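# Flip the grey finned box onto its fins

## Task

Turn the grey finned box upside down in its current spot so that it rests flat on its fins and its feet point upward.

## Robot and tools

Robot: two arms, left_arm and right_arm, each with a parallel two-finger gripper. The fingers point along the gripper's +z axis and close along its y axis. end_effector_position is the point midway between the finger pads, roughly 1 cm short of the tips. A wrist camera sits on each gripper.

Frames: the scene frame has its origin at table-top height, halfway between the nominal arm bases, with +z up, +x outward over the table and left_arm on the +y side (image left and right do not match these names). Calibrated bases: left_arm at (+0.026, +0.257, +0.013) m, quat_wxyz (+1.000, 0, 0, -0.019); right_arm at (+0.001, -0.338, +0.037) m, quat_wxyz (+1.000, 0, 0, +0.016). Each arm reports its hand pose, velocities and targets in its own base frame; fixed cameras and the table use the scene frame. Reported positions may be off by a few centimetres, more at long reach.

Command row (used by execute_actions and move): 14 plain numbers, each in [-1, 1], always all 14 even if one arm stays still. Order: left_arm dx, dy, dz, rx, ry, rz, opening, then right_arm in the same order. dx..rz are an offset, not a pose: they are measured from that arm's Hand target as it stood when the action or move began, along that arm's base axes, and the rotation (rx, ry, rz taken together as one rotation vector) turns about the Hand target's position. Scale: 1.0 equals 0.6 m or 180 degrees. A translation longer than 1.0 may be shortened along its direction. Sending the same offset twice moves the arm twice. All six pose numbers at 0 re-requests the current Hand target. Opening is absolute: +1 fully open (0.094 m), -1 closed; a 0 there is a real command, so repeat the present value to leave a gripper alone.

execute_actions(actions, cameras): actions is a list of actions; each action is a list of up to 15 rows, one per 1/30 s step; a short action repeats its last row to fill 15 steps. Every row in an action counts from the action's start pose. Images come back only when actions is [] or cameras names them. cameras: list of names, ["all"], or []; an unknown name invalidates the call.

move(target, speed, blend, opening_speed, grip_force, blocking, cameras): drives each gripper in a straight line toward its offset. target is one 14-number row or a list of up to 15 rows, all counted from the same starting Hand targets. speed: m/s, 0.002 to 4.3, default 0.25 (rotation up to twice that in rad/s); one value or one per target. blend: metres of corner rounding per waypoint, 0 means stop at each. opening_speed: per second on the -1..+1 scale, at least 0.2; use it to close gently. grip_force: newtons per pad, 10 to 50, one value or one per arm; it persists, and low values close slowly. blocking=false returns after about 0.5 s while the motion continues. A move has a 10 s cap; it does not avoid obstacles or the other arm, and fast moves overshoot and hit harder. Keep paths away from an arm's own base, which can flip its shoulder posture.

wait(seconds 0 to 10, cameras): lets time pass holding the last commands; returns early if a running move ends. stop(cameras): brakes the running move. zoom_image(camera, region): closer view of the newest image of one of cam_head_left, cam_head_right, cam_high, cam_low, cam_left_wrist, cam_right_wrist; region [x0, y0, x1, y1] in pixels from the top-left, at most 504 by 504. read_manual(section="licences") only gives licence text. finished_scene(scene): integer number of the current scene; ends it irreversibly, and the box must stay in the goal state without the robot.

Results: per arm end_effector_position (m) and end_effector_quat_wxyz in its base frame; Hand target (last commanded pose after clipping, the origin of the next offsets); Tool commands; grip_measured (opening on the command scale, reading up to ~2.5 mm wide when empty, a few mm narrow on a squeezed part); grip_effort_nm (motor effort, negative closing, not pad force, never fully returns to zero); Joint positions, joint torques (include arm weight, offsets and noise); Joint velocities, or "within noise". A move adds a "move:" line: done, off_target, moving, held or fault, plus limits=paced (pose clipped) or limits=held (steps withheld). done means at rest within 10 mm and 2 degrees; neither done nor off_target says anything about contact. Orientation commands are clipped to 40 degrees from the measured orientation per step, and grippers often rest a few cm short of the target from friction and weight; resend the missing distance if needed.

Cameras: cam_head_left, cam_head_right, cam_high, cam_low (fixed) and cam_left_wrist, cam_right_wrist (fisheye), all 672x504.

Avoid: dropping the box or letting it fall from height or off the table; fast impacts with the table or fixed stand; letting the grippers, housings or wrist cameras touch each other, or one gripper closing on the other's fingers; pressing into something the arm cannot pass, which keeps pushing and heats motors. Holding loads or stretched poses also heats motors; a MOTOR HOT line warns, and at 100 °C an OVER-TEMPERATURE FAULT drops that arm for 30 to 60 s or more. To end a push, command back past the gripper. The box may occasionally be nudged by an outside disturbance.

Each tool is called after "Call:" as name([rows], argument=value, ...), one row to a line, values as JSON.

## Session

Call:
execute_actions(actions=[])

Scene clock: 0.00 s.
left_arm: end_effector_position=(+0.6527, -0.4944, +0.2907) grip_measured=+1.000 grip_effort_nm=n/a end_effector_quat_wxyz=(+0.305, +0.732, +0.607, -0.050) | right_arm: end_effector_position=(+0.3471, -0.2391, +0.2552) grip_measured=+1.000 grip_effort_nm=n/a end_effector_quat_wxyz=(+0.253, +0.692, +0.642, -0.215)
Joint positions: left_arm=[-0.593 2.294 2.624 -1.321 0.258 1.085 0.094] | right_arm=[-0.362 1.247 1.116 -1.135 0.614 1.186 0.094]
Joint velocities: within noise
Joint torques (N m): no reading
Heat: left arm: hottest elbow 40 °C; right arm: hottest elbow 32 °C.
Hand target: left_arm +0.6557, -0.4964, +0.2943; +0.312, +0.731, +0.605, -0.048 | right_arm +0.3536, -0.2416, +0.2670; +0.264, +0.693, +0.637, -0.209
Tool commands: left_gripper/opening=+1.0 right_gripper/opening=+1.0

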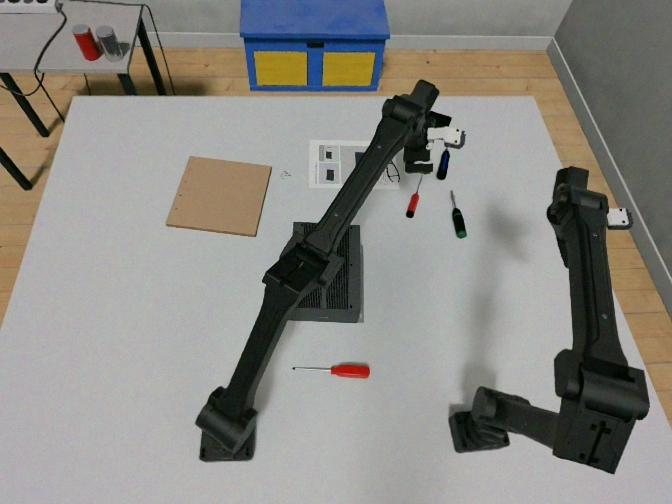

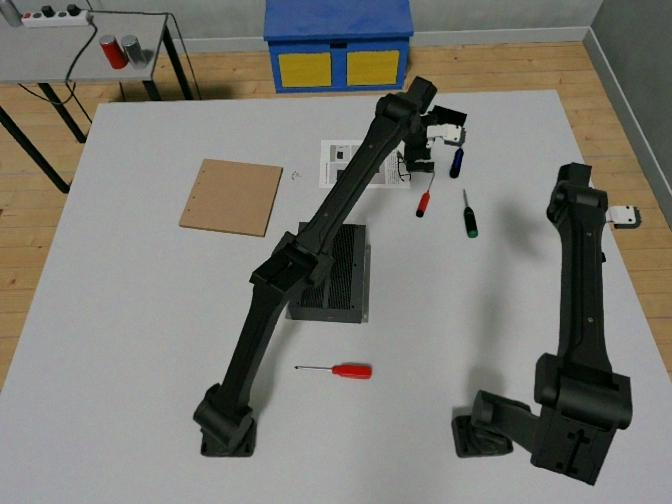

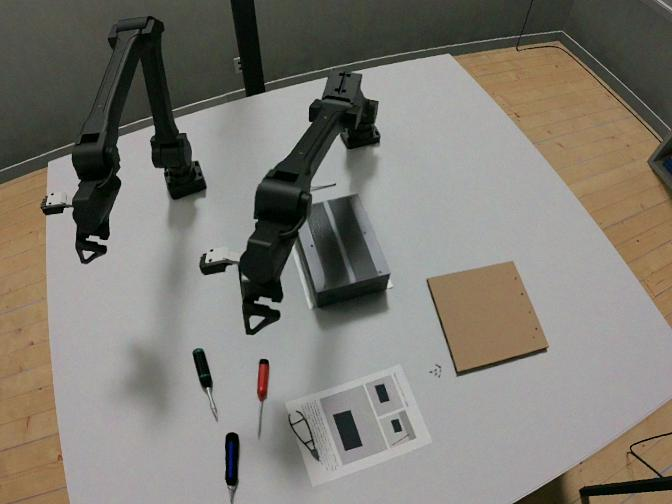

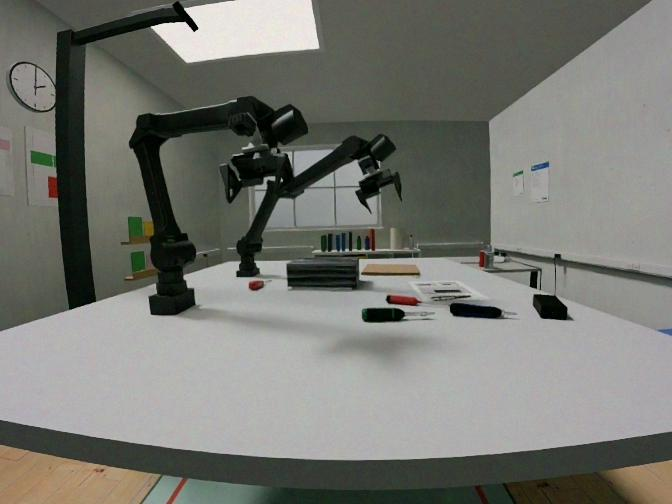

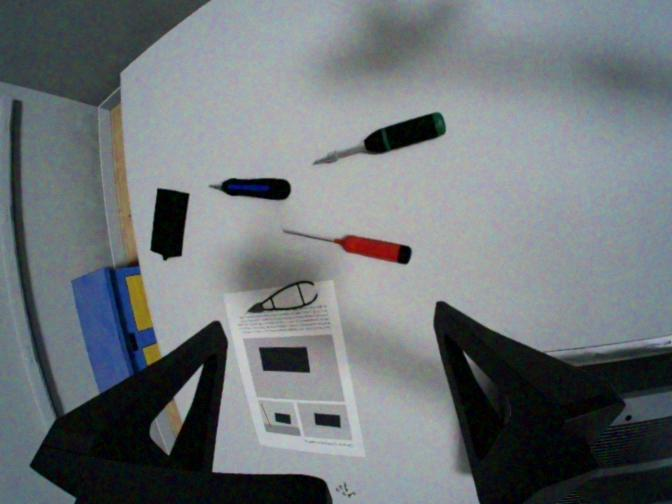

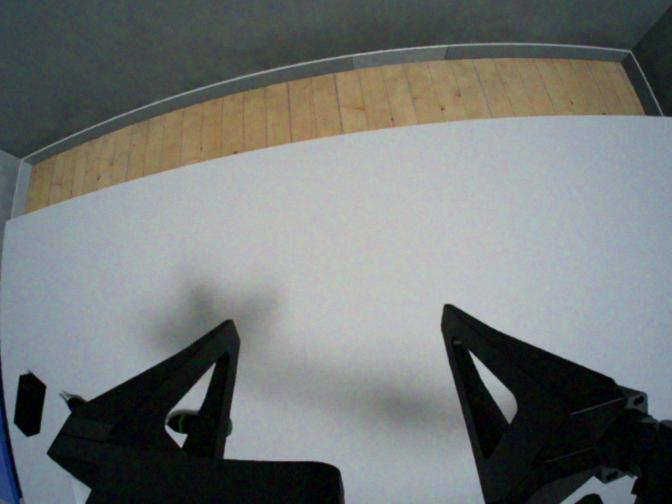

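Call:
move([
  [-0.323,0.355,0.06,-0.148,0.053,0.008,1, -0.045,0.243,0.02,0.076,0.096,0.252,1],
  [-0.646,0.711,-0.057,-0.295,0.1063,0.0158,-1, -0.089,0.486,0.02,0.152,0.192,0.504,1],
], speed=0.2, blend=[0.05,0], cameras=["cam_head_left","cam_left_wrist","cam_right_wrist","cam_low"])

Scene clock: 46.57 s.
left_arm: end_effector_position=(+0.2593, -0.0758, +0.2502) grip_measured=-0.988 grip_effort_nm=-0.53 end_effector_quat_wxyz=(+0.505, +0.460, +0.622, -0.383) | right_arm: end_effector_position=(+0.2904, +0.0437, +0.2630) grip_measured=+1.000 grip_effort_nm=-0.01 end_effector_quat_wxyz=(-0.014, +0.012, +1.000, -0.004)
Joint positions: left_arm=[0.396 1.107 0.703 -1.668 1.344 2.072 0.001] | right_arm=[0.153 1.123 1.148 -1.625 0.003 0.176 0.094]
Joint torques (N m): left_arm=[-0.5 -2.32 10.55 -0.61 0.54 -0.07] | right_arm=[0.32 -4.66 11.4 0.02 -0.13 -0.15]
Heat: left arm: hottest elbow 47 °C; right arm: hottest elbow 41 °C.
Hand target: left_arm +0.2681, -0.0698, +0.2601; +0.504, +0.483, +0.579, -0.422 | right_arm +0.3001, +0.0500, +0.2789; +0.001, +0.000, +1.000, +0.000
Off the commanded pose: left_arm 0.015 m, 7 deg | right_arm 0.020 m, 2 deg.
joint sent to its limit (left arm) — joint 4 (wrist pitch), lower limit. The joint targets are off in orientation, not in position.
move: off_target (left_arm, right_arm); target 2's new opening was sent with left_arm's hand 0.014 m and 7 deg from that target
Images, in order (width x height): cam_head_left 672x504, cam_low 672x504, cam_left_wrist 672x504, cam_right_wrist 672x504.

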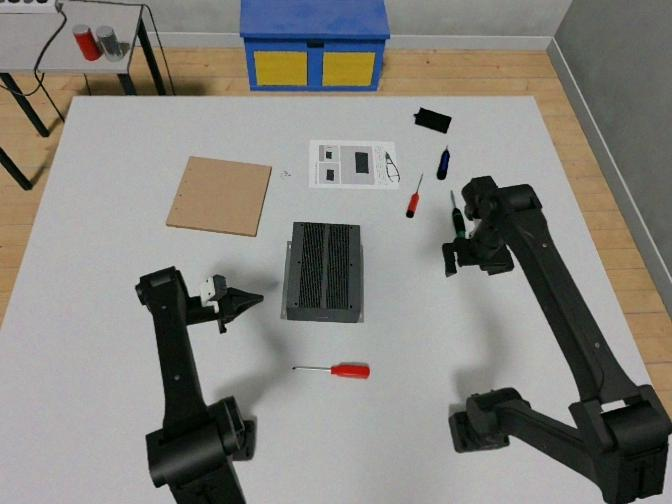

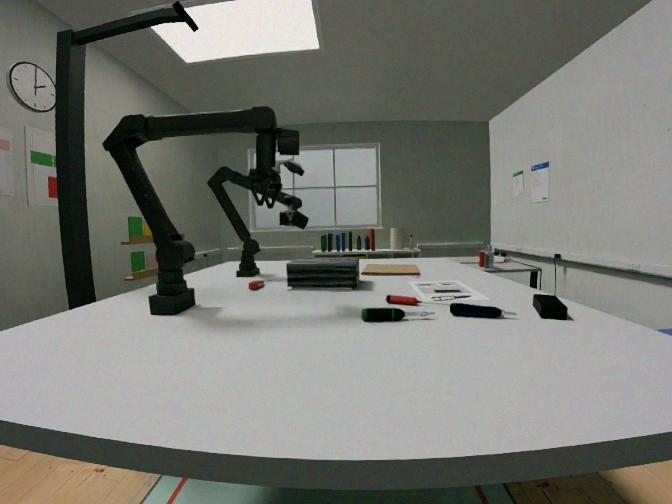

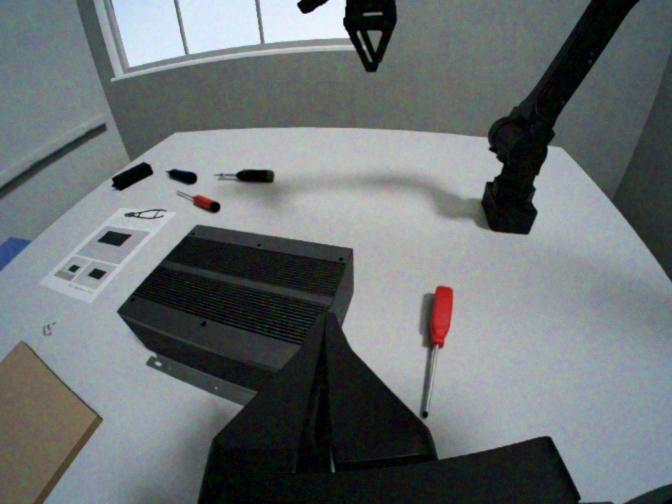

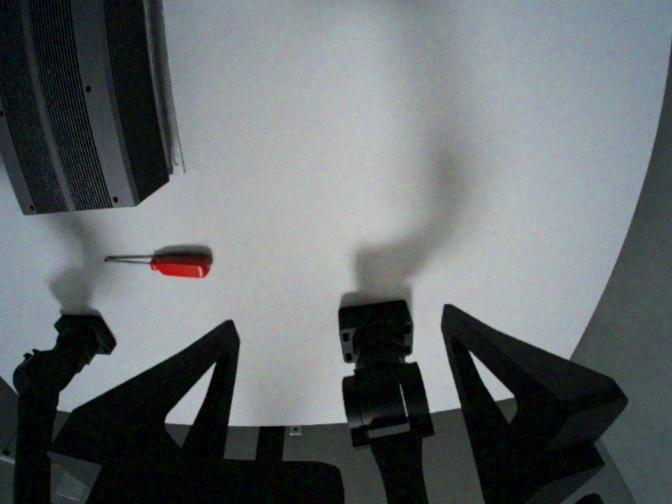

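Call:
move(target=[0,0,0,0,0,0,-1, -0.228,0.4,-0.265,0,0,0.4556,0.2], speed=0.2, cameras=["cam_left_wrist","cam_right_wrist"])

Scene clock: 78.90 s.
left_arm: end_effector_position=(+0.2593, -0.0758, +0.2502) grip_measured=-0.988 grip_effort_nm=-0.60 end_effector_quat_wxyz=(+0.505, +0.460, +0.622, -0.383) | right_arm: end_effector_position=(+0.1651, +0.2839, +0.1209) grip_measured=+0.201 grip_effort_nm=-0.09 end_effector_quat_wxyz=(-0.003, -0.647, +0.762, -0.002)
Joint positions: left_arm=[0.396 1.107 0.703 -1.668 1.344 2.072 0.001] | right_arm=[1.046 1.274 0.888 -1.191 0.002 -0.362 0.056]
Joint torques (N m): left_arm=[-0.5 -2.32 10.61 -0.64 0.54 -0.07] | right_arm=[0.03 -6.24 7.47 0.79 -0.13 -0.09]
Heat: left arm: hottest elbow 48 °C; right arm: hottest elbow 41 °C.
Hand target: left_arm +0.2681, -0.0698, +0.2601; +0.504, +0.483, +0.579, -0.422 | right_arm +0.1633, +0.2901, +0.1200; +0.001, -0.656, +0.755, +0.000
Off the commanded pose: left_arm 0.015 m, 7 deg | right_arm 0.006 m, 1 deg.
joint sent to its limit (left arm) — joint 4 (wrist pitch), lower limit. The joint targets are off in orientation, not in position.
move: off_target (left_arm)
Images, in order (width x height): cam_left_wrist 672x504, cam_right_wrist 672x504.

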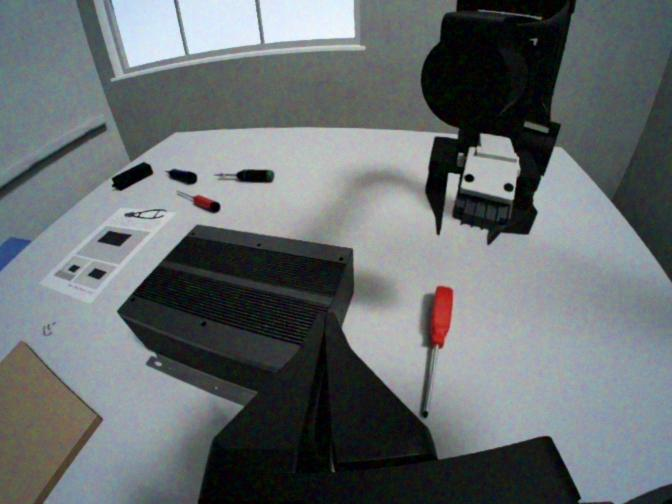

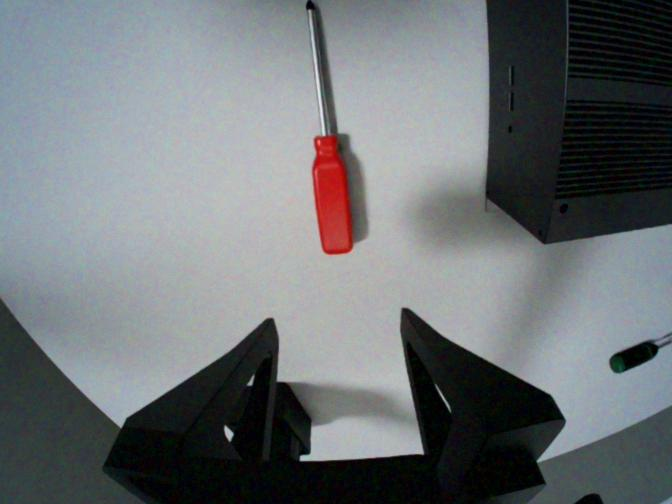

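Call:
move([
  [0,0,0,0,0,0,-1, 0.002,0.0,-0.222,0,0,0,0.2],
  [0,0,0,0,0,0,-1, 0.002,0.0,-0.222,0,0,0,-0.9],
], speed=0.15, grip_force=[50, 25], cameras=["cam_left_wrist","cam_right_wrist"])

Scene clock: 91.00 s.
left_arm: end_effector_position=(+0.2593, -0.0758, +0.2502) grip_measured=-0.988 grip_effort_nm=-0.60 end_effector_quat_wxyz=(+0.505, +0.460, +0.622, -0.383) | right_arm: end_effector_position=(+0.1658, +0.2851, -0.0119) grip_measured=-0.385 grip_effort_nm=-0.51 end_effector_quat_wxyz=(-0.003, -0.649, +0.761, -0.002)
Joint positions: left_arm=[0.396 1.107 0.703 -1.668 1.344 2.072 0.001] | right_arm=[1.046 1.513 0.704 -0.768 0.002 -0.366 0.029]
Joint torques (N m): left_arm=[-0.5 -2.61 10.56 -0.58 0.54 -0.07] | right_arm=[0.09 -8.06 5.49 1.02 -0.16 -0.13]
Heat: left arm: hottest elbow 49 °C; right arm: hottest elbow 41 °C.
Hand target: left_arm +0.2681, -0.0698, +0.2601; +0.504, +0.483, +0.579, -0.422 | right_arm +0.1644, +0.2899, -0.0133; +0.000, -0.656, +0.754, +0.000
Off the commanded pose: left_arm 0.015 m, 7 deg | right_arm 0.005 m, 1 deg.
joint sent to its limit (left arm) — joint 4 (wrist pitch), lower limit. The joint targets are off in orientation, not in position.
grip_force (N): 50, 25
move: off_target (left_arm)
Images, in order (width x height): cam_left_wrist 672x504, cam_right_wrist 672x504.

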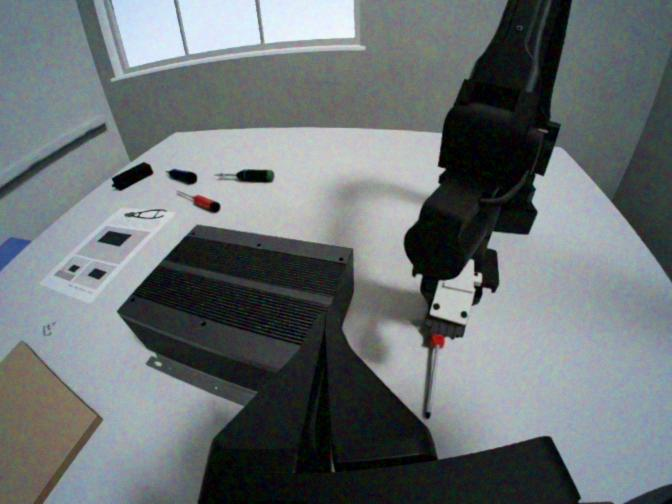

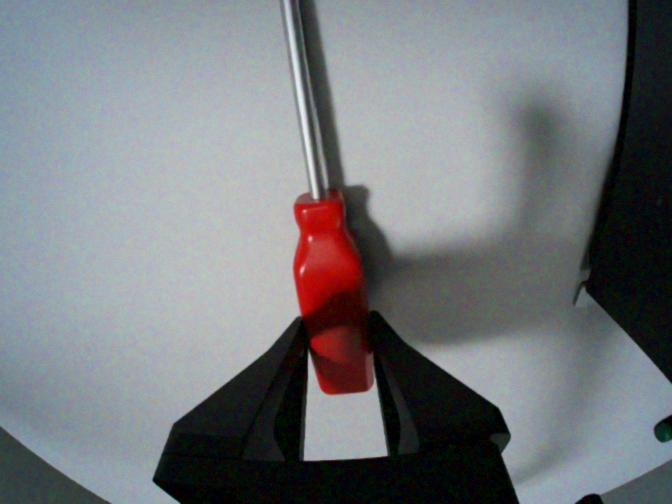

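Call:
move([
  [0,0,0,0,0,0,-1, 0,0,0.25,0,0,0,-0.9],
  [0,0,0,0,0,0,-1, 0.18,-0.35,0.25,0,0,-0.2278,-0.9],
  [0,0,0,0,0,0,-1, 0.227,-0.683,0.25,0,0,-0.4556,-0.9],
  [0,0,0,0,0,0,-1, 0.227,-0.683,0.02,0,0,-0.4556,-0.9],
], speed=[0.2,0.2,0.2,0.12], blend=[0.04,0.05,0.04,0], cameras=["cam_left_wrist","cam_right_wrist"])

Scene clock: 108.20 s.
left_arm: end_effector_position=(+0.2593, -0.0758, +0.2502) grip_measured=-0.988 grip_effort_nm=-0.60 end_effector_quat_wxyz=(+0.505, +0.460, +0.622, -0.383) | right_arm: end_effector_position=(+0.2974, -0.1141, -0.0014) grip_measured=-0.387 grip_effort_nm=-0.58 end_effector_quat_wxyz=(-0.006, -0.012, +1.000, +0.001)
Joint positions: left_arm=[0.396 1.107 0.703 -1.668 1.344 2.072 0.001] | right_arm=[-0.364 1.464 0.687 -0.806 0.002 -0.389 0.029]
Joint torques (N m): left_arm=[-0.32 -2.2 10.55 -0.61 0.54 -0.07] | right_arm=[-1.55 -7.59 6.01 0.88 -0.12 0.03]
Heat: left arm: hottest elbow 49 °C; right arm: hottest elbow 41 °C.
Hand target: left_arm +0.2681, -0.0698, +0.2601; +0.504, +0.483, +0.579, -0.422 | right_arm +0.3006, -0.1198, -0.0013; +0.001, +0.000, +1.000, +0.000
Off the commanded pose: left_arm 0.015 m, 7 deg | right_arm 0.007 m, 2 deg.
joint sent to its limit (left arm) — joint 4 (wrist pitch), lower limit. The joint targets are off in orientation, not in position.
grip_force (N): 50, 25
move: off_target (left_arm)
Images, in order (width x height): cam_left_wrist 672x504, cam_right_wrist 672x504.

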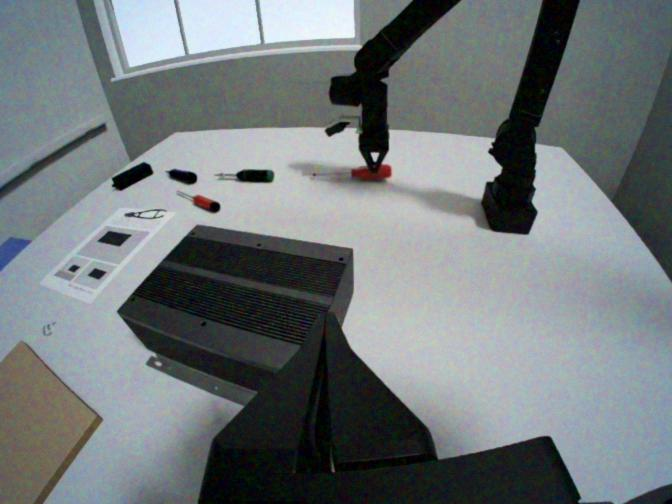

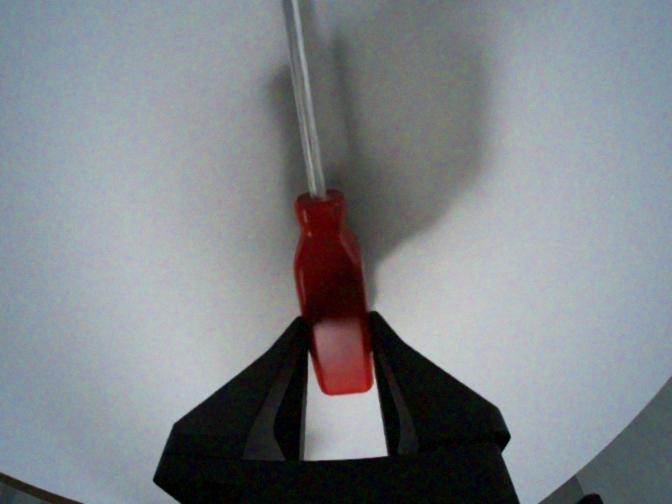

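Call:
move([
  [0,0,0,0,0,0,-1, 0.0,0.0,-0.02,0,0,0,-0.9],
  [0,0,0,0,0,0,-1, 0.0,0.0,-0.02,0,0,0,0.1],
  [0,0,0,0,0,0,-1, 0.0,0.0,0.35,0,0,0,0.1],
], speed=[0.05,0.05,0.15], opening_speed=0.6, cameras=["cam_head_left","cam_right_wrist"])

Scene clock: 118.63 s.
left_arm: end_effector_position=(+0.2593, -0.0758, +0.2502) grip_measured=-0.988 grip_effort_nm=-0.60 end_effector_quat_wxyz=(+0.505, +0.460, +0.622, -0.383) | right_arm: end_effector_position=(+0.2908, -0.1116, +0.1910) grip_measured=+0.099 grip_effort_nm=0.07 end_effector_quat_wxyz=(-0.018, -0.012, +1.000, +0.006)
Joint positions: left_arm=[0.396 1.107 0.703 -1.668 1.344 2.072 0.001] | right_arm=[-0.364 1.192 1.011 -1.427 0.002 -0.388 0.052]
Joint torques (N m): left_arm=[-0.56 -2.26 10.56 -0.64 0.53 -0.08] | right_arm=[-1.61 -6.18 11.08 0.03 -0.15 0.06]
Heat: left arm: hottest elbow 49 °C; right arm: hottest elbow 40 °C.
Hand target: left_arm +0.2681, -0.0698, +0.2601; +0.504, +0.483, +0.579, -0.422 | right_arm +0.3006, -0.1198, +0.2085; +0.000, +0.000, +1.000, +0.000
Off the commanded pose: left_arm 0.015 m, 7 deg | right_arm 0.022 m, 3 deg.
joint sent to its limit (left arm) — joint 4 (wrist pitch), lower limit. The joint targets are off in orientation, not in position.
grip_force (N): 50, 25
move: off_target (left_arm, right_arm)
Images, in order (width x height): cam_head_left 672x504, cam_right_wrist 672x504.

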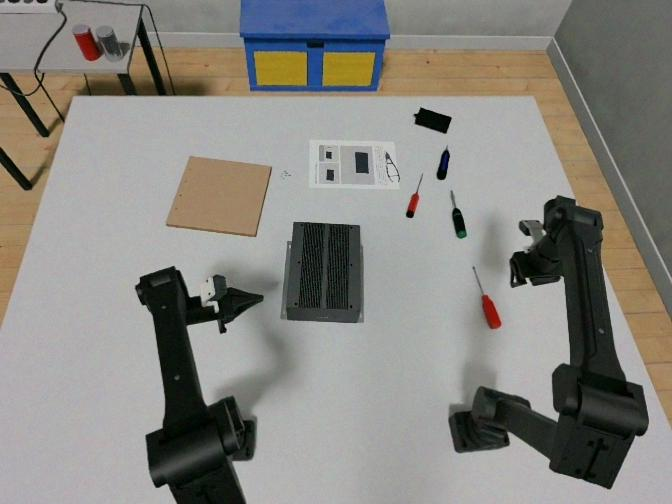

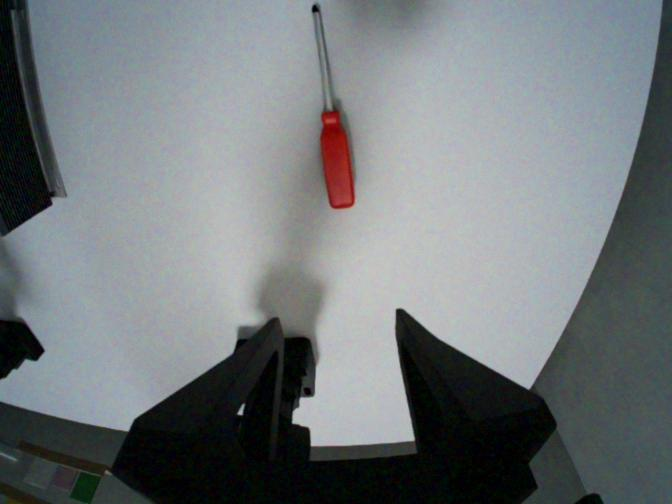

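Call:
move([
  [0,0,0,0,0,0,-1, 0.033,0.45,0.05,0.162,-0.177,-0.218,1],
  [0,0,0,0,0,0,-1, -0.208,0.813,-0.13,0.324,-0.3535,-0.4366,1],
], speed=0.2, blend=[0.05,0], grip_force=[50, 50], cameras=["cam_head_left","cam_right_wrist","cam_left_wrist"])

Scene clock: 156.40 s.
left_arm: end_effector_position=(+0.2593, -0.0758, +0.2502) grip_measured=-0.988 grip_effort_nm=-0.60 end_effector_quat_wxyz=(+0.505, +0.460, +0.622, -0.383) | right_arm: end_effector_position=(+0.1801, +0.3542, +0.1252) grip_measured=+0.999 grip_effort_nm=0.07 end_effector_quat_wxyz=(+0.500, +0.489, +0.521, +0.488)
Joint positions: left_arm=[0.396 1.107 0.703 -1.668 1.344 2.072 0.001] | right_arm=[1.554 1.621 0.539 0.529 1.529 2.08 0.094]
Joint torques (N m): left_arm=[-0.44 -2.49 10.58 -0.59 0.54 -0.07] | right_arm=[0.67 -7.47 6.43 2.09 0.48 -0.05]
Heat: left arm: hottest elbow 50 °C; right arm: hottest elbow 44 °C.
Hand target: left_arm +0.2681, -0.0698, +0.2601; +0.504, +0.483, +0.579, -0.422 | right_arm +0.1758, +0.3679, +0.1305; +0.465, +0.573, +0.524, +0.425
Off the commanded pose: left_arm 0.015 m, 7 deg | right_arm 0.015 m, 13 deg.
joint sent to its limit (left arm) — joint 4 (wrist pitch), lower limit. The joint targets are off in orientation, not in position.
joint sent to its limit (right arm) — joint 6 (wrist roll), upper limit. The joint targets are off in orientation, not in position.
move: off_target (left_arm, right_arm)
Images, in order (width x height): cam_head_left 672x504, cam_left_wrist 672x504, cam_right_wrist 672x504.

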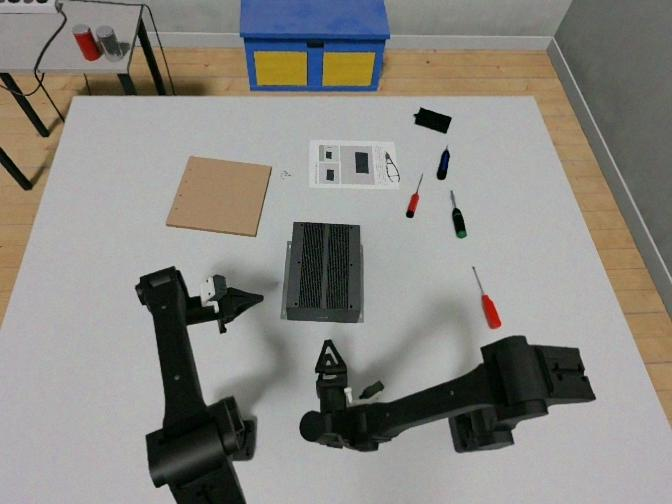

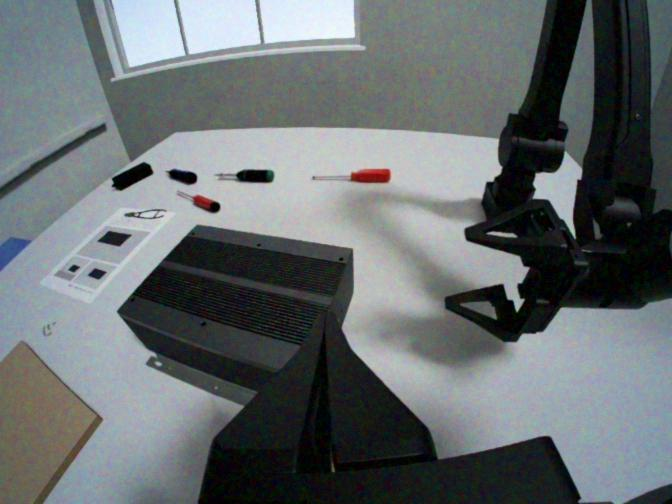

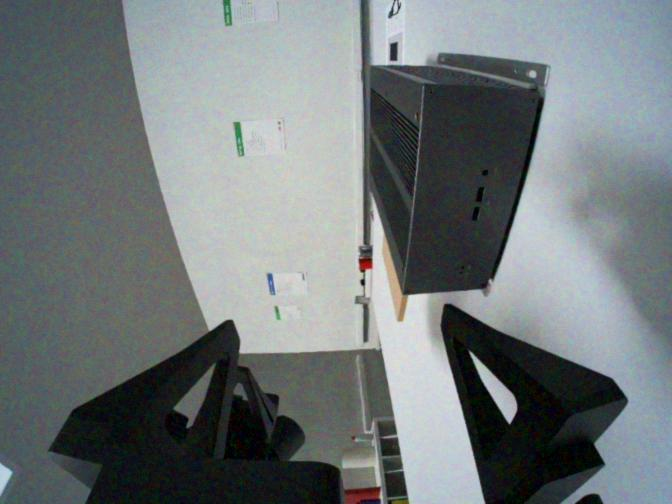

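Call:
move([
  [0,0,0,0,0,0,-1, 0.065,-0.138,0.0,0,0,0.1,-1],
  [0,0,0,0,0,0,-1, 0.065,-0.138,-0.165,0,0,0.1,-1],
], speed=0.15, cameras=["cam_right_wrist","cam_left_wrist"])

Scene clock: 192.70 s.
left_arm: end_effector_position=(+0.2593, -0.0758, +0.2502) grip_measured=-0.988 grip_effort_nm=-0.60 end_effector_quat_wxyz=(+0.505, +0.460, +0.622, -0.383) | right_arm: end_effector_position=(+0.2106, +0.2885, +0.0325) grip_measured=-0.986 grip_effort_nm=-0.77 end_effector_quat_wxyz=(+0.387, +0.482, +0.610, +0.495)
Joint positions: left_arm=[0.396 1.107 0.703 -1.668 1.344 2.072 0.001] | right_arm=[1.392 1.79 0.263 1.04 1.107 2.019 0.001]
Joint torques (N m): left_arm=[-0.44 -2.43 10.55 -0.61 0.54 -0.08] | right_arm=[-1.96 -6.42 1.2 2.21 0.25 -0.22]
Heat: left arm: hottest elbow 50 °C; right arm: hottest elbow 41 °C.
Hand target: left_arm +0.2681, -0.0698, +0.2601; +0.504, +0.483, +0.579, -0.422 | right_arm +0.2148, +0.2852, +0.0315; +0.392, +0.484, +0.608, +0.493
Off the commanded pose: left_arm 0.015 m, 7 deg | right_arm 0.005 m, 1 deg.
joint sent to its limit (left arm) — joint 4 (wrist pitch), lower limit. The joint targets are off in orientation, not in position.
move: off_target (left_arm)
Images, in order (width x height): cam_left_wrist 672x504, cam_right_wrist 672x504.

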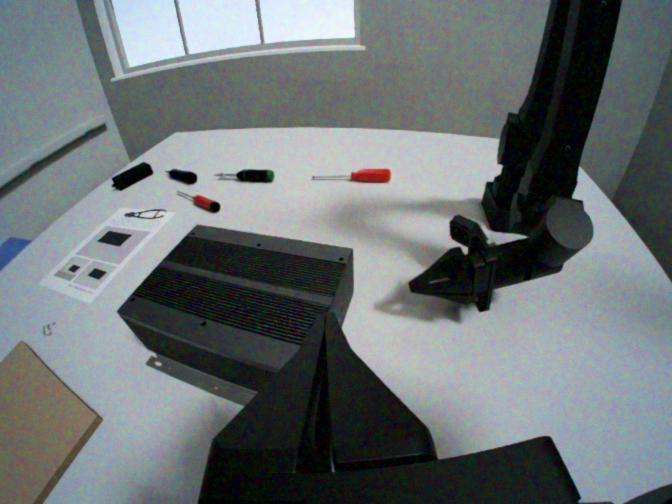

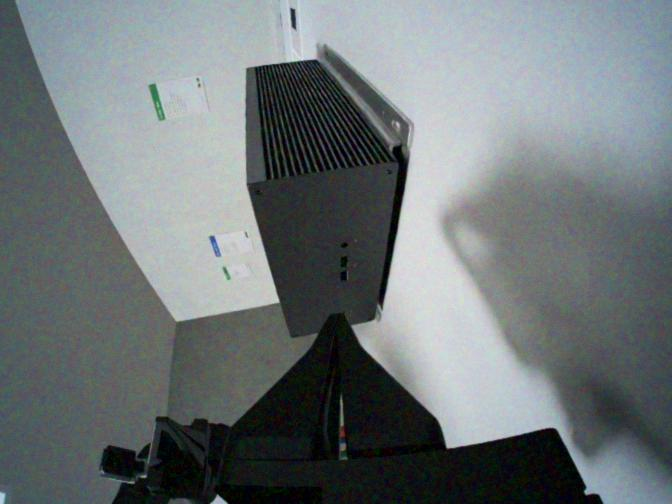

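Call:
move(target=[0,0,0,0,0,0,-1, 0.19,0.0,0.0,0,0,0.0,-1], speed=0.08, cameras=["cam_right_wrist","cam_head_left"])

Scene clock: 199.83 s.
left_arm: end_effector_position=(+0.2593, -0.0758, +0.2502) grip_measured=-0.988 grip_effort_nm=-0.60 end_effector_quat_wxyz=(+0.505, +0.460, +0.622, -0.383) | right_arm: end_effector_position=(+0.3119, +0.2806, +0.0238) grip_measured=-0.986 grip_effort_nm=-0.77 end_effector_quat_wxyz=(+0.385, +0.477, +0.627, +0.482)
Joint positions: left_arm=[0.396 1.107 0.703 -1.668 1.344 2.072 0.001] | right_arm=[1.019 1.874 0.334 1.208 0.745 1.777 0.001]
Joint torques (N m): left_arm=[-0.44 -2.43 10.59 -0.65 0.54 -0.07] | right_arm=[-2.78 -7.94 3.9 2.74 0.13 -0.24]
Heat: left arm: hottest elbow 50 °C; right arm: hottest elbow 40 °C.
Hand target: left_arm +0.2681, -0.0698, +0.2601; +0.504, +0.483, +0.579, -0.422 | right_arm +0.3288, +0.2851, +0.0315; +0.392, +0.484, +0.608, +0.493
Off the commanded pose: left_arm 0.015 m, 7 deg | right_arm 0.019 m, 3 deg.
joint sent to its limit (left arm) — joint 4 (wrist pitch), lower limit. The joint targets are off in orientation, not in position.
move: off_target (left_arm, right_arm)
Images, in order (width x height): cam_head_left 672x504, cam_right_wrist 672x504.

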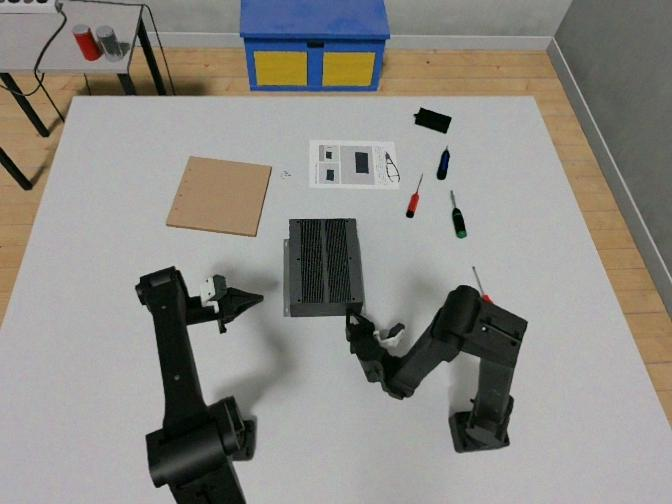

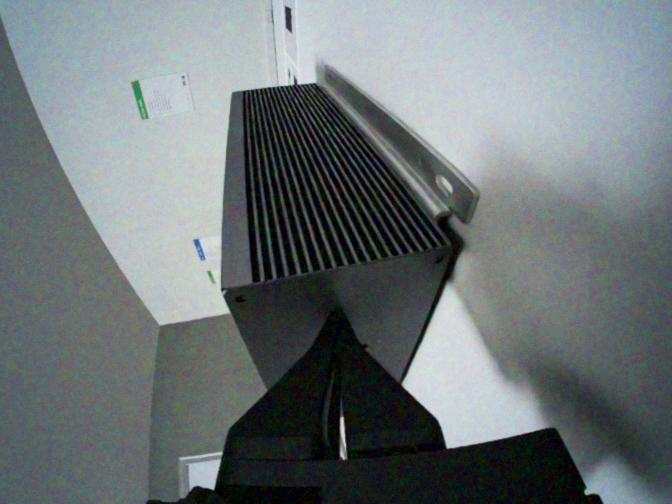

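Call:
execute_actions(actions=[])

Scene clock: 233.17 s.
left_arm: end_effector_position=(+0.2593, -0.0758, +0.2502) grip_measured=-0.988 grip_effort_nm=-0.60 end_effector_quat_wxyz=(+0.505, +0.460, +0.622, -0.383) | right_arm: end_effector_position=(+0.3119, +0.2806, +0.0238) grip_measured=-0.986 grip_effort_nm=-0.77 end_effector_quat_wxyz=(+0.385, +0.477, +0.627, +0.481)
Joint positions: left_arm=[0.396 1.107 0.703 -1.668 1.344 2.072 0.001] | right_arm=[1.019 1.874 0.334 1.208 0.745 1.777 0.001]
Joint velocities: within noise
Joint torques (N m): left_arm=[-0.44 -2.37 10.58 -0.62 0.53 -0.06] | right_arm=[-3.19 -7.65 3.73 2.62 0.11 -0.24]
Heat: left arm: hottest elbow 51 °C; right arm: hottest elbow 37 °C.
Hand target: left_arm +0.2681, -0.0698, +0.2601; +0.504, +0.483, +0.579, -0.422 | right_arm +0.3288, +0.2851, +0.0315; +0.392, +0.484, +0.607, +0.493
Tool commands: left_gripper/opening=-1.0 right_gripper/opening=-1.0
Off the commanded pose: left_arm 0.015 m, 7 deg | right_arm 0.019 m, 3 deg.

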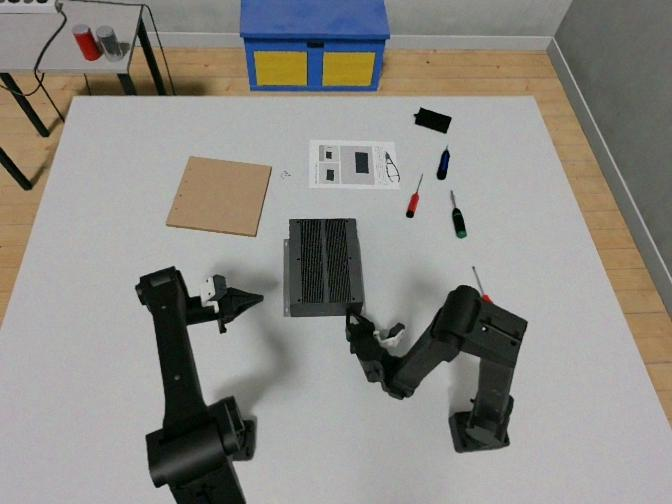

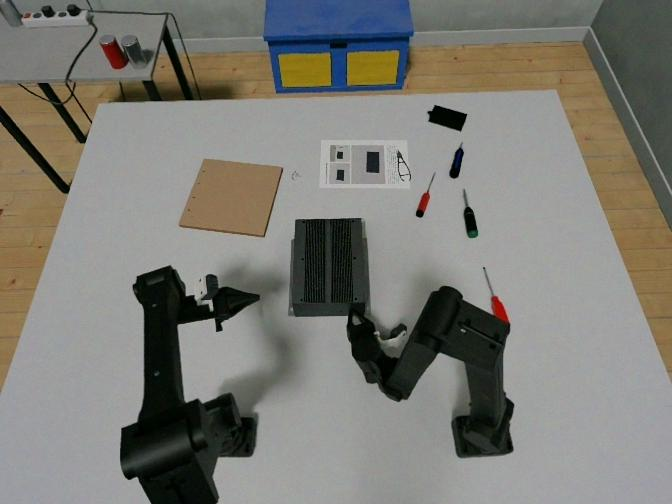

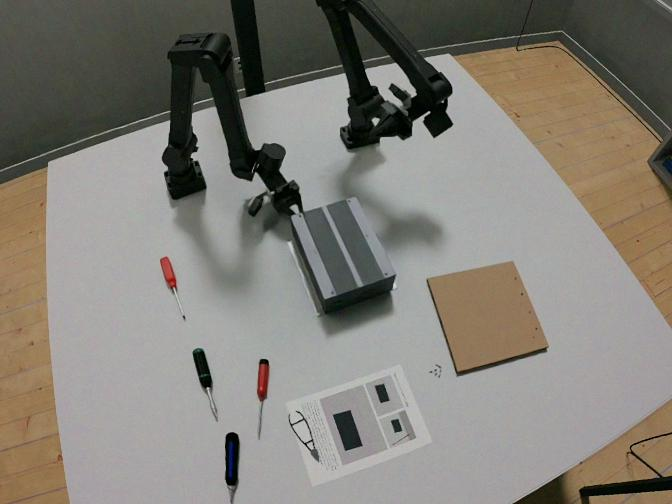

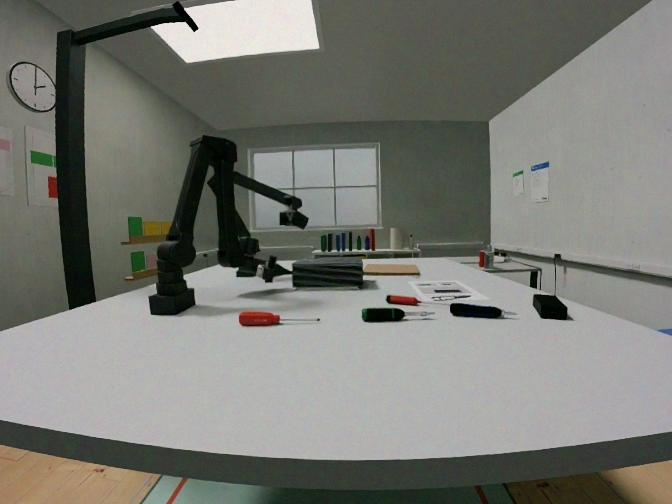

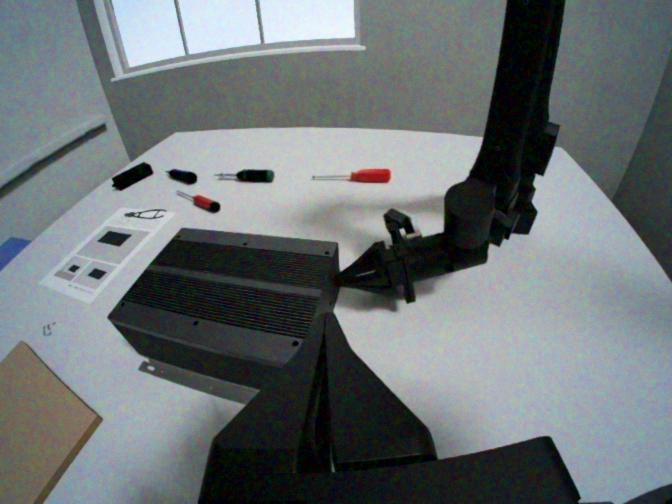

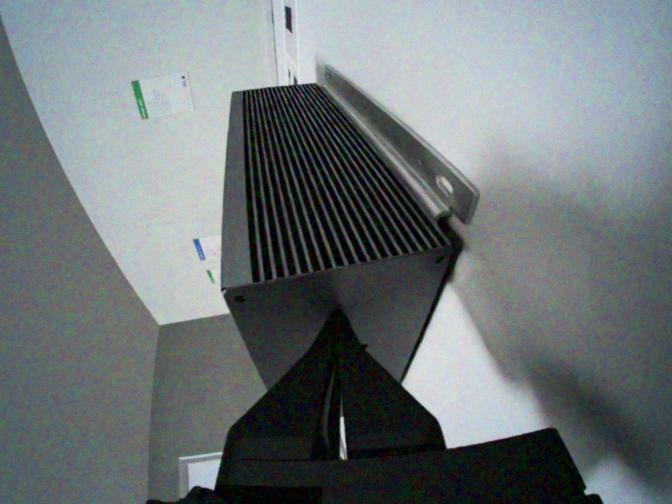

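Call:
move(target=[0,0,0,0,0,0,-1,0.09,0.015,-0.01,0,0,0,-1], speed=0.07, cameras=["cam_head_left"])

Scene clock: 238.97 s.
left_arm: end_effector_position=(+0.2593, -0.0758, +0.2502) grip_measured=-0.988 grip_effort_nm=-0.60 end_effector_quat_wxyz=(+0.505, +0.460, +0.622, -0.383) | right_arm: end_effector_position=(+0.3623, +0.2870, +0.0186) grip_measured=-0.986 grip_effort_nm=-0.77 end_effector_quat_wxyz=(+0.385, +0.481, +0.621, +0.484)
Joint positions: left_arm=[0.396 1.107 0.703 -1.668 1.344 2.072 0.001] | right_arm=[0.896 1.926 0.429 1.201 0.634 1.736 0.001]
Joint torques (N m): left_arm=[-0.38 -2.37 10.61 -0.61 0.54 -0.07] | right_arm=[-2.61 -9.23 5.18 1.94 -0.1 -0.2]
Heat: left arm: hottest elbow 51 °C; right arm: hottest elbow 37 °C.
Hand target: left_arm +0.2681, -0.0698, +0.2601; +0.504, +0.483, +0.579, -0.422 | right_arm +0.3829, +0.2941, +0.0256; +0.392, +0.484, +0.607, +0.493
Off the commanded pose: left_arm 0.015 m, 7 deg | right_arm 0.023 m, 2 deg.
joint sent to its limit (left arm) — joint 4 (wrist pitch), lower limit. The joint targets are off in orientation, not in position.
move: off_target (left_arm, right_arm)
Images, in order (width x height): cam_head_left 672x504.

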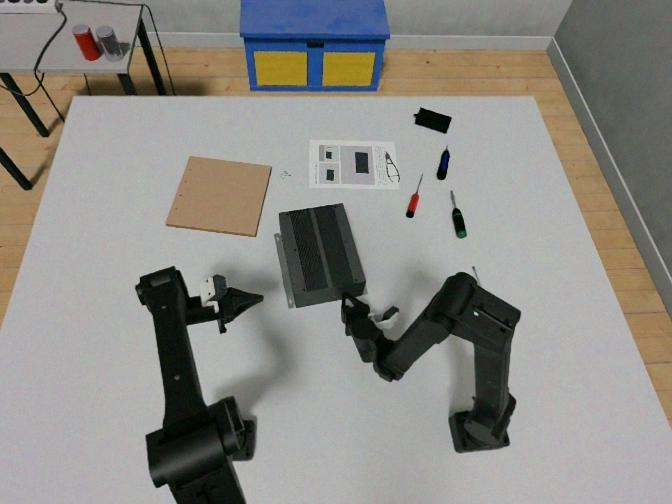

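Call:
move(target=[0,0,0,0,0,0,-1,0.055,0.01,-0.005,0,0,0,-1], speed=0.07, cameras=["cam_head_left", "cam_left_wrist"])

Scene clock: 245.47 s.
left_arm: end_effector_position=(+0.2593, -0.0758, +0.2502) grip_measured=-0.988 grip_effort_nm=-0.60 end_effector_quat_wxyz=(+0.505, +0.460, +0.622, -0.383) | right_arm: end_effector_position=(+0.3944, +0.2918, +0.0145) grip_measured=-0.986 grip_effort_nm=-0.77 end_effector_quat_wxyz=(+0.386, +0.483, +0.621, +0.482)
Joint positions: left_arm=[0.396 1.107 0.703 -1.668 1.344 2.072 0.001] | right_arm=[0.833 1.954 0.498 1.168 0.577 1.717 0.001]
Joint torques (N m): left_arm=[-0.5 -2.26 10.59 -0.62 0.53 -0.08] | right_arm=[-2.73 -9.52 5.71 1.92 -0.12 -0.2]
Heat: left arm: hottest elbow 51 °C; right arm: hottest elbow 36 °C.
Hand target: left_arm +0.2681, -0.0698, +0.2601; +0.504, +0.483, +0.579, -0.422 | right_arm +0.4159, +0.3002, +0.0226; +0.392, +0.484, +0.607, +0.493
Off the commanded pose: left_arm 0.015 m, 7 deg | right_arm 0.024 m, 2 deg.
joint sent to its limit (left arm) — joint 4 (wrist pitch), lower limit. The joint targets are off in orientation, not in position.
move: off_target (left_arm, right_arm)
Images, in order (width x height): cam_head_left 672x504, cam_left_wrist 672x504.

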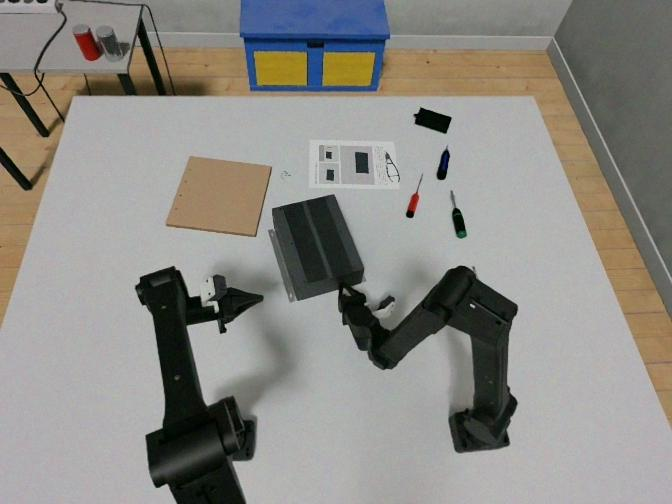

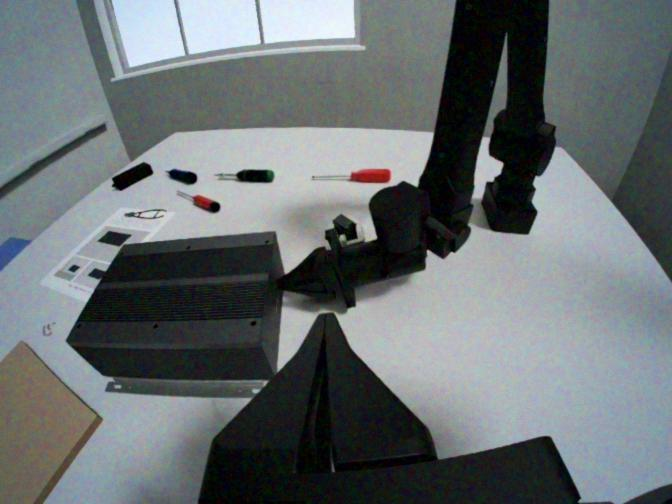

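Call:
move([
  [0,0,0,0,0,0,-1,-0.143,-0.01,0.03,0,0,0,-1],
  [0,0,0,0,0,0,-1,-0.148,0.007,0.045,0,0,0.022,1],
], speed=0.12, cameras=["cam_head_left", "cam_right_wrist","cam_left_wrist"])

Scene clock: 270.43 s.
left_arm: end_effector_position=(+0.2593, -0.0758, +0.2502) grip_measured=-0.988 grip_effort_nm=-0.60 end_effector_quat_wxyz=(+0.505, +0.460, +0.622, -0.383) | right_arm: end_effector_position=(+0.3317, +0.3007, +0.0482) grip_measured=+0.998 grip_effort_nm=0.07 end_effector_quat_wxyz=(+0.377, +0.470, +0.617, +0.506)
Joint positions: left_arm=[0.396 1.107 0.703 -1.668 1.344 2.072 0.001] | right_arm=[0.988 1.815 0.385 1.162 0.691 1.755 0.094]
Joint torques (N m): left_arm=[-0.5 -2.32 10.59 -0.65 0.53 -0.07] | right_arm=[0.21 -9.29 1.87 1.76 -0.06 -0.22]
Heat: left arm: hottest elbow 51 °C; right arm: hottest elbow 37 °C.
Hand target: left_arm +0.2681, -0.0698, +0.2601; +0.504, +0.483, +0.579, -0.422 | right_arm +0.3271, +0.3045, +0.0497; +0.375, +0.463, +0.624, +0.506
Off the commanded pose: left_arm 0.015 m, 7 deg | right_arm 0.006 m, 1 deg.
joint sent to its limit (left arm) — joint 4 (wrist pitch), lower limit. The joint targets are off in orientation, not in position.
move: off_target (left_arm)
Images, in order (width x height): cam_head_left 672x504, cam_left_wrist 672x504, cam_right_wrist 672x504.

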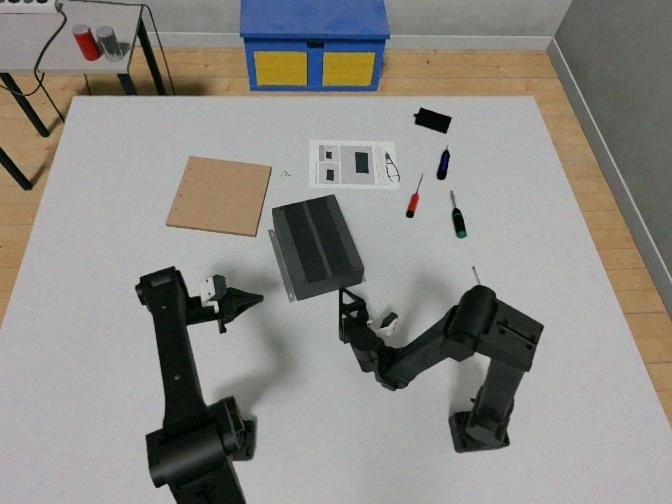

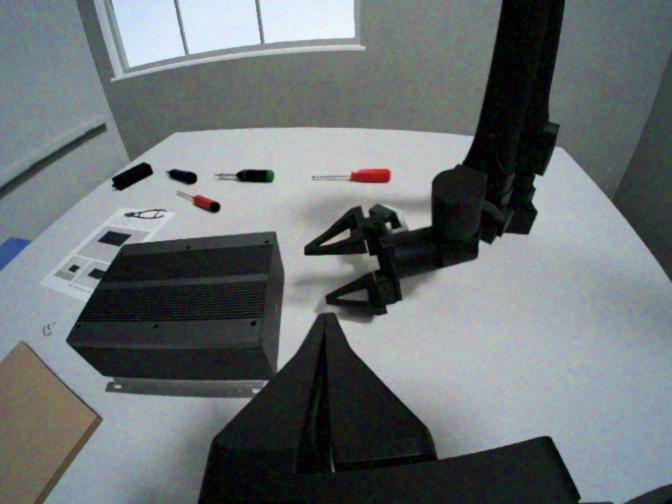

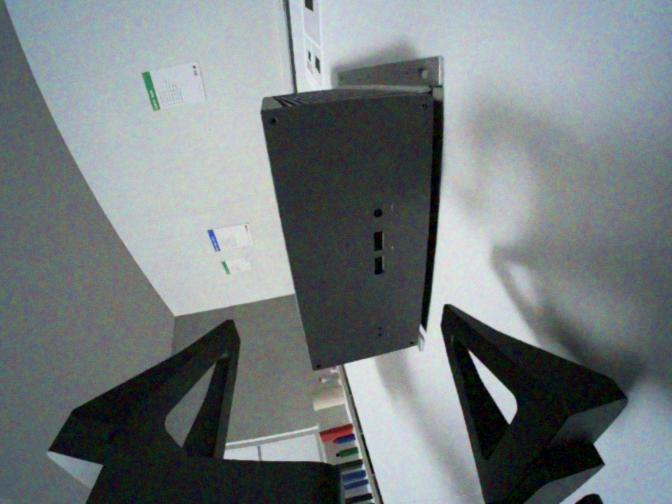

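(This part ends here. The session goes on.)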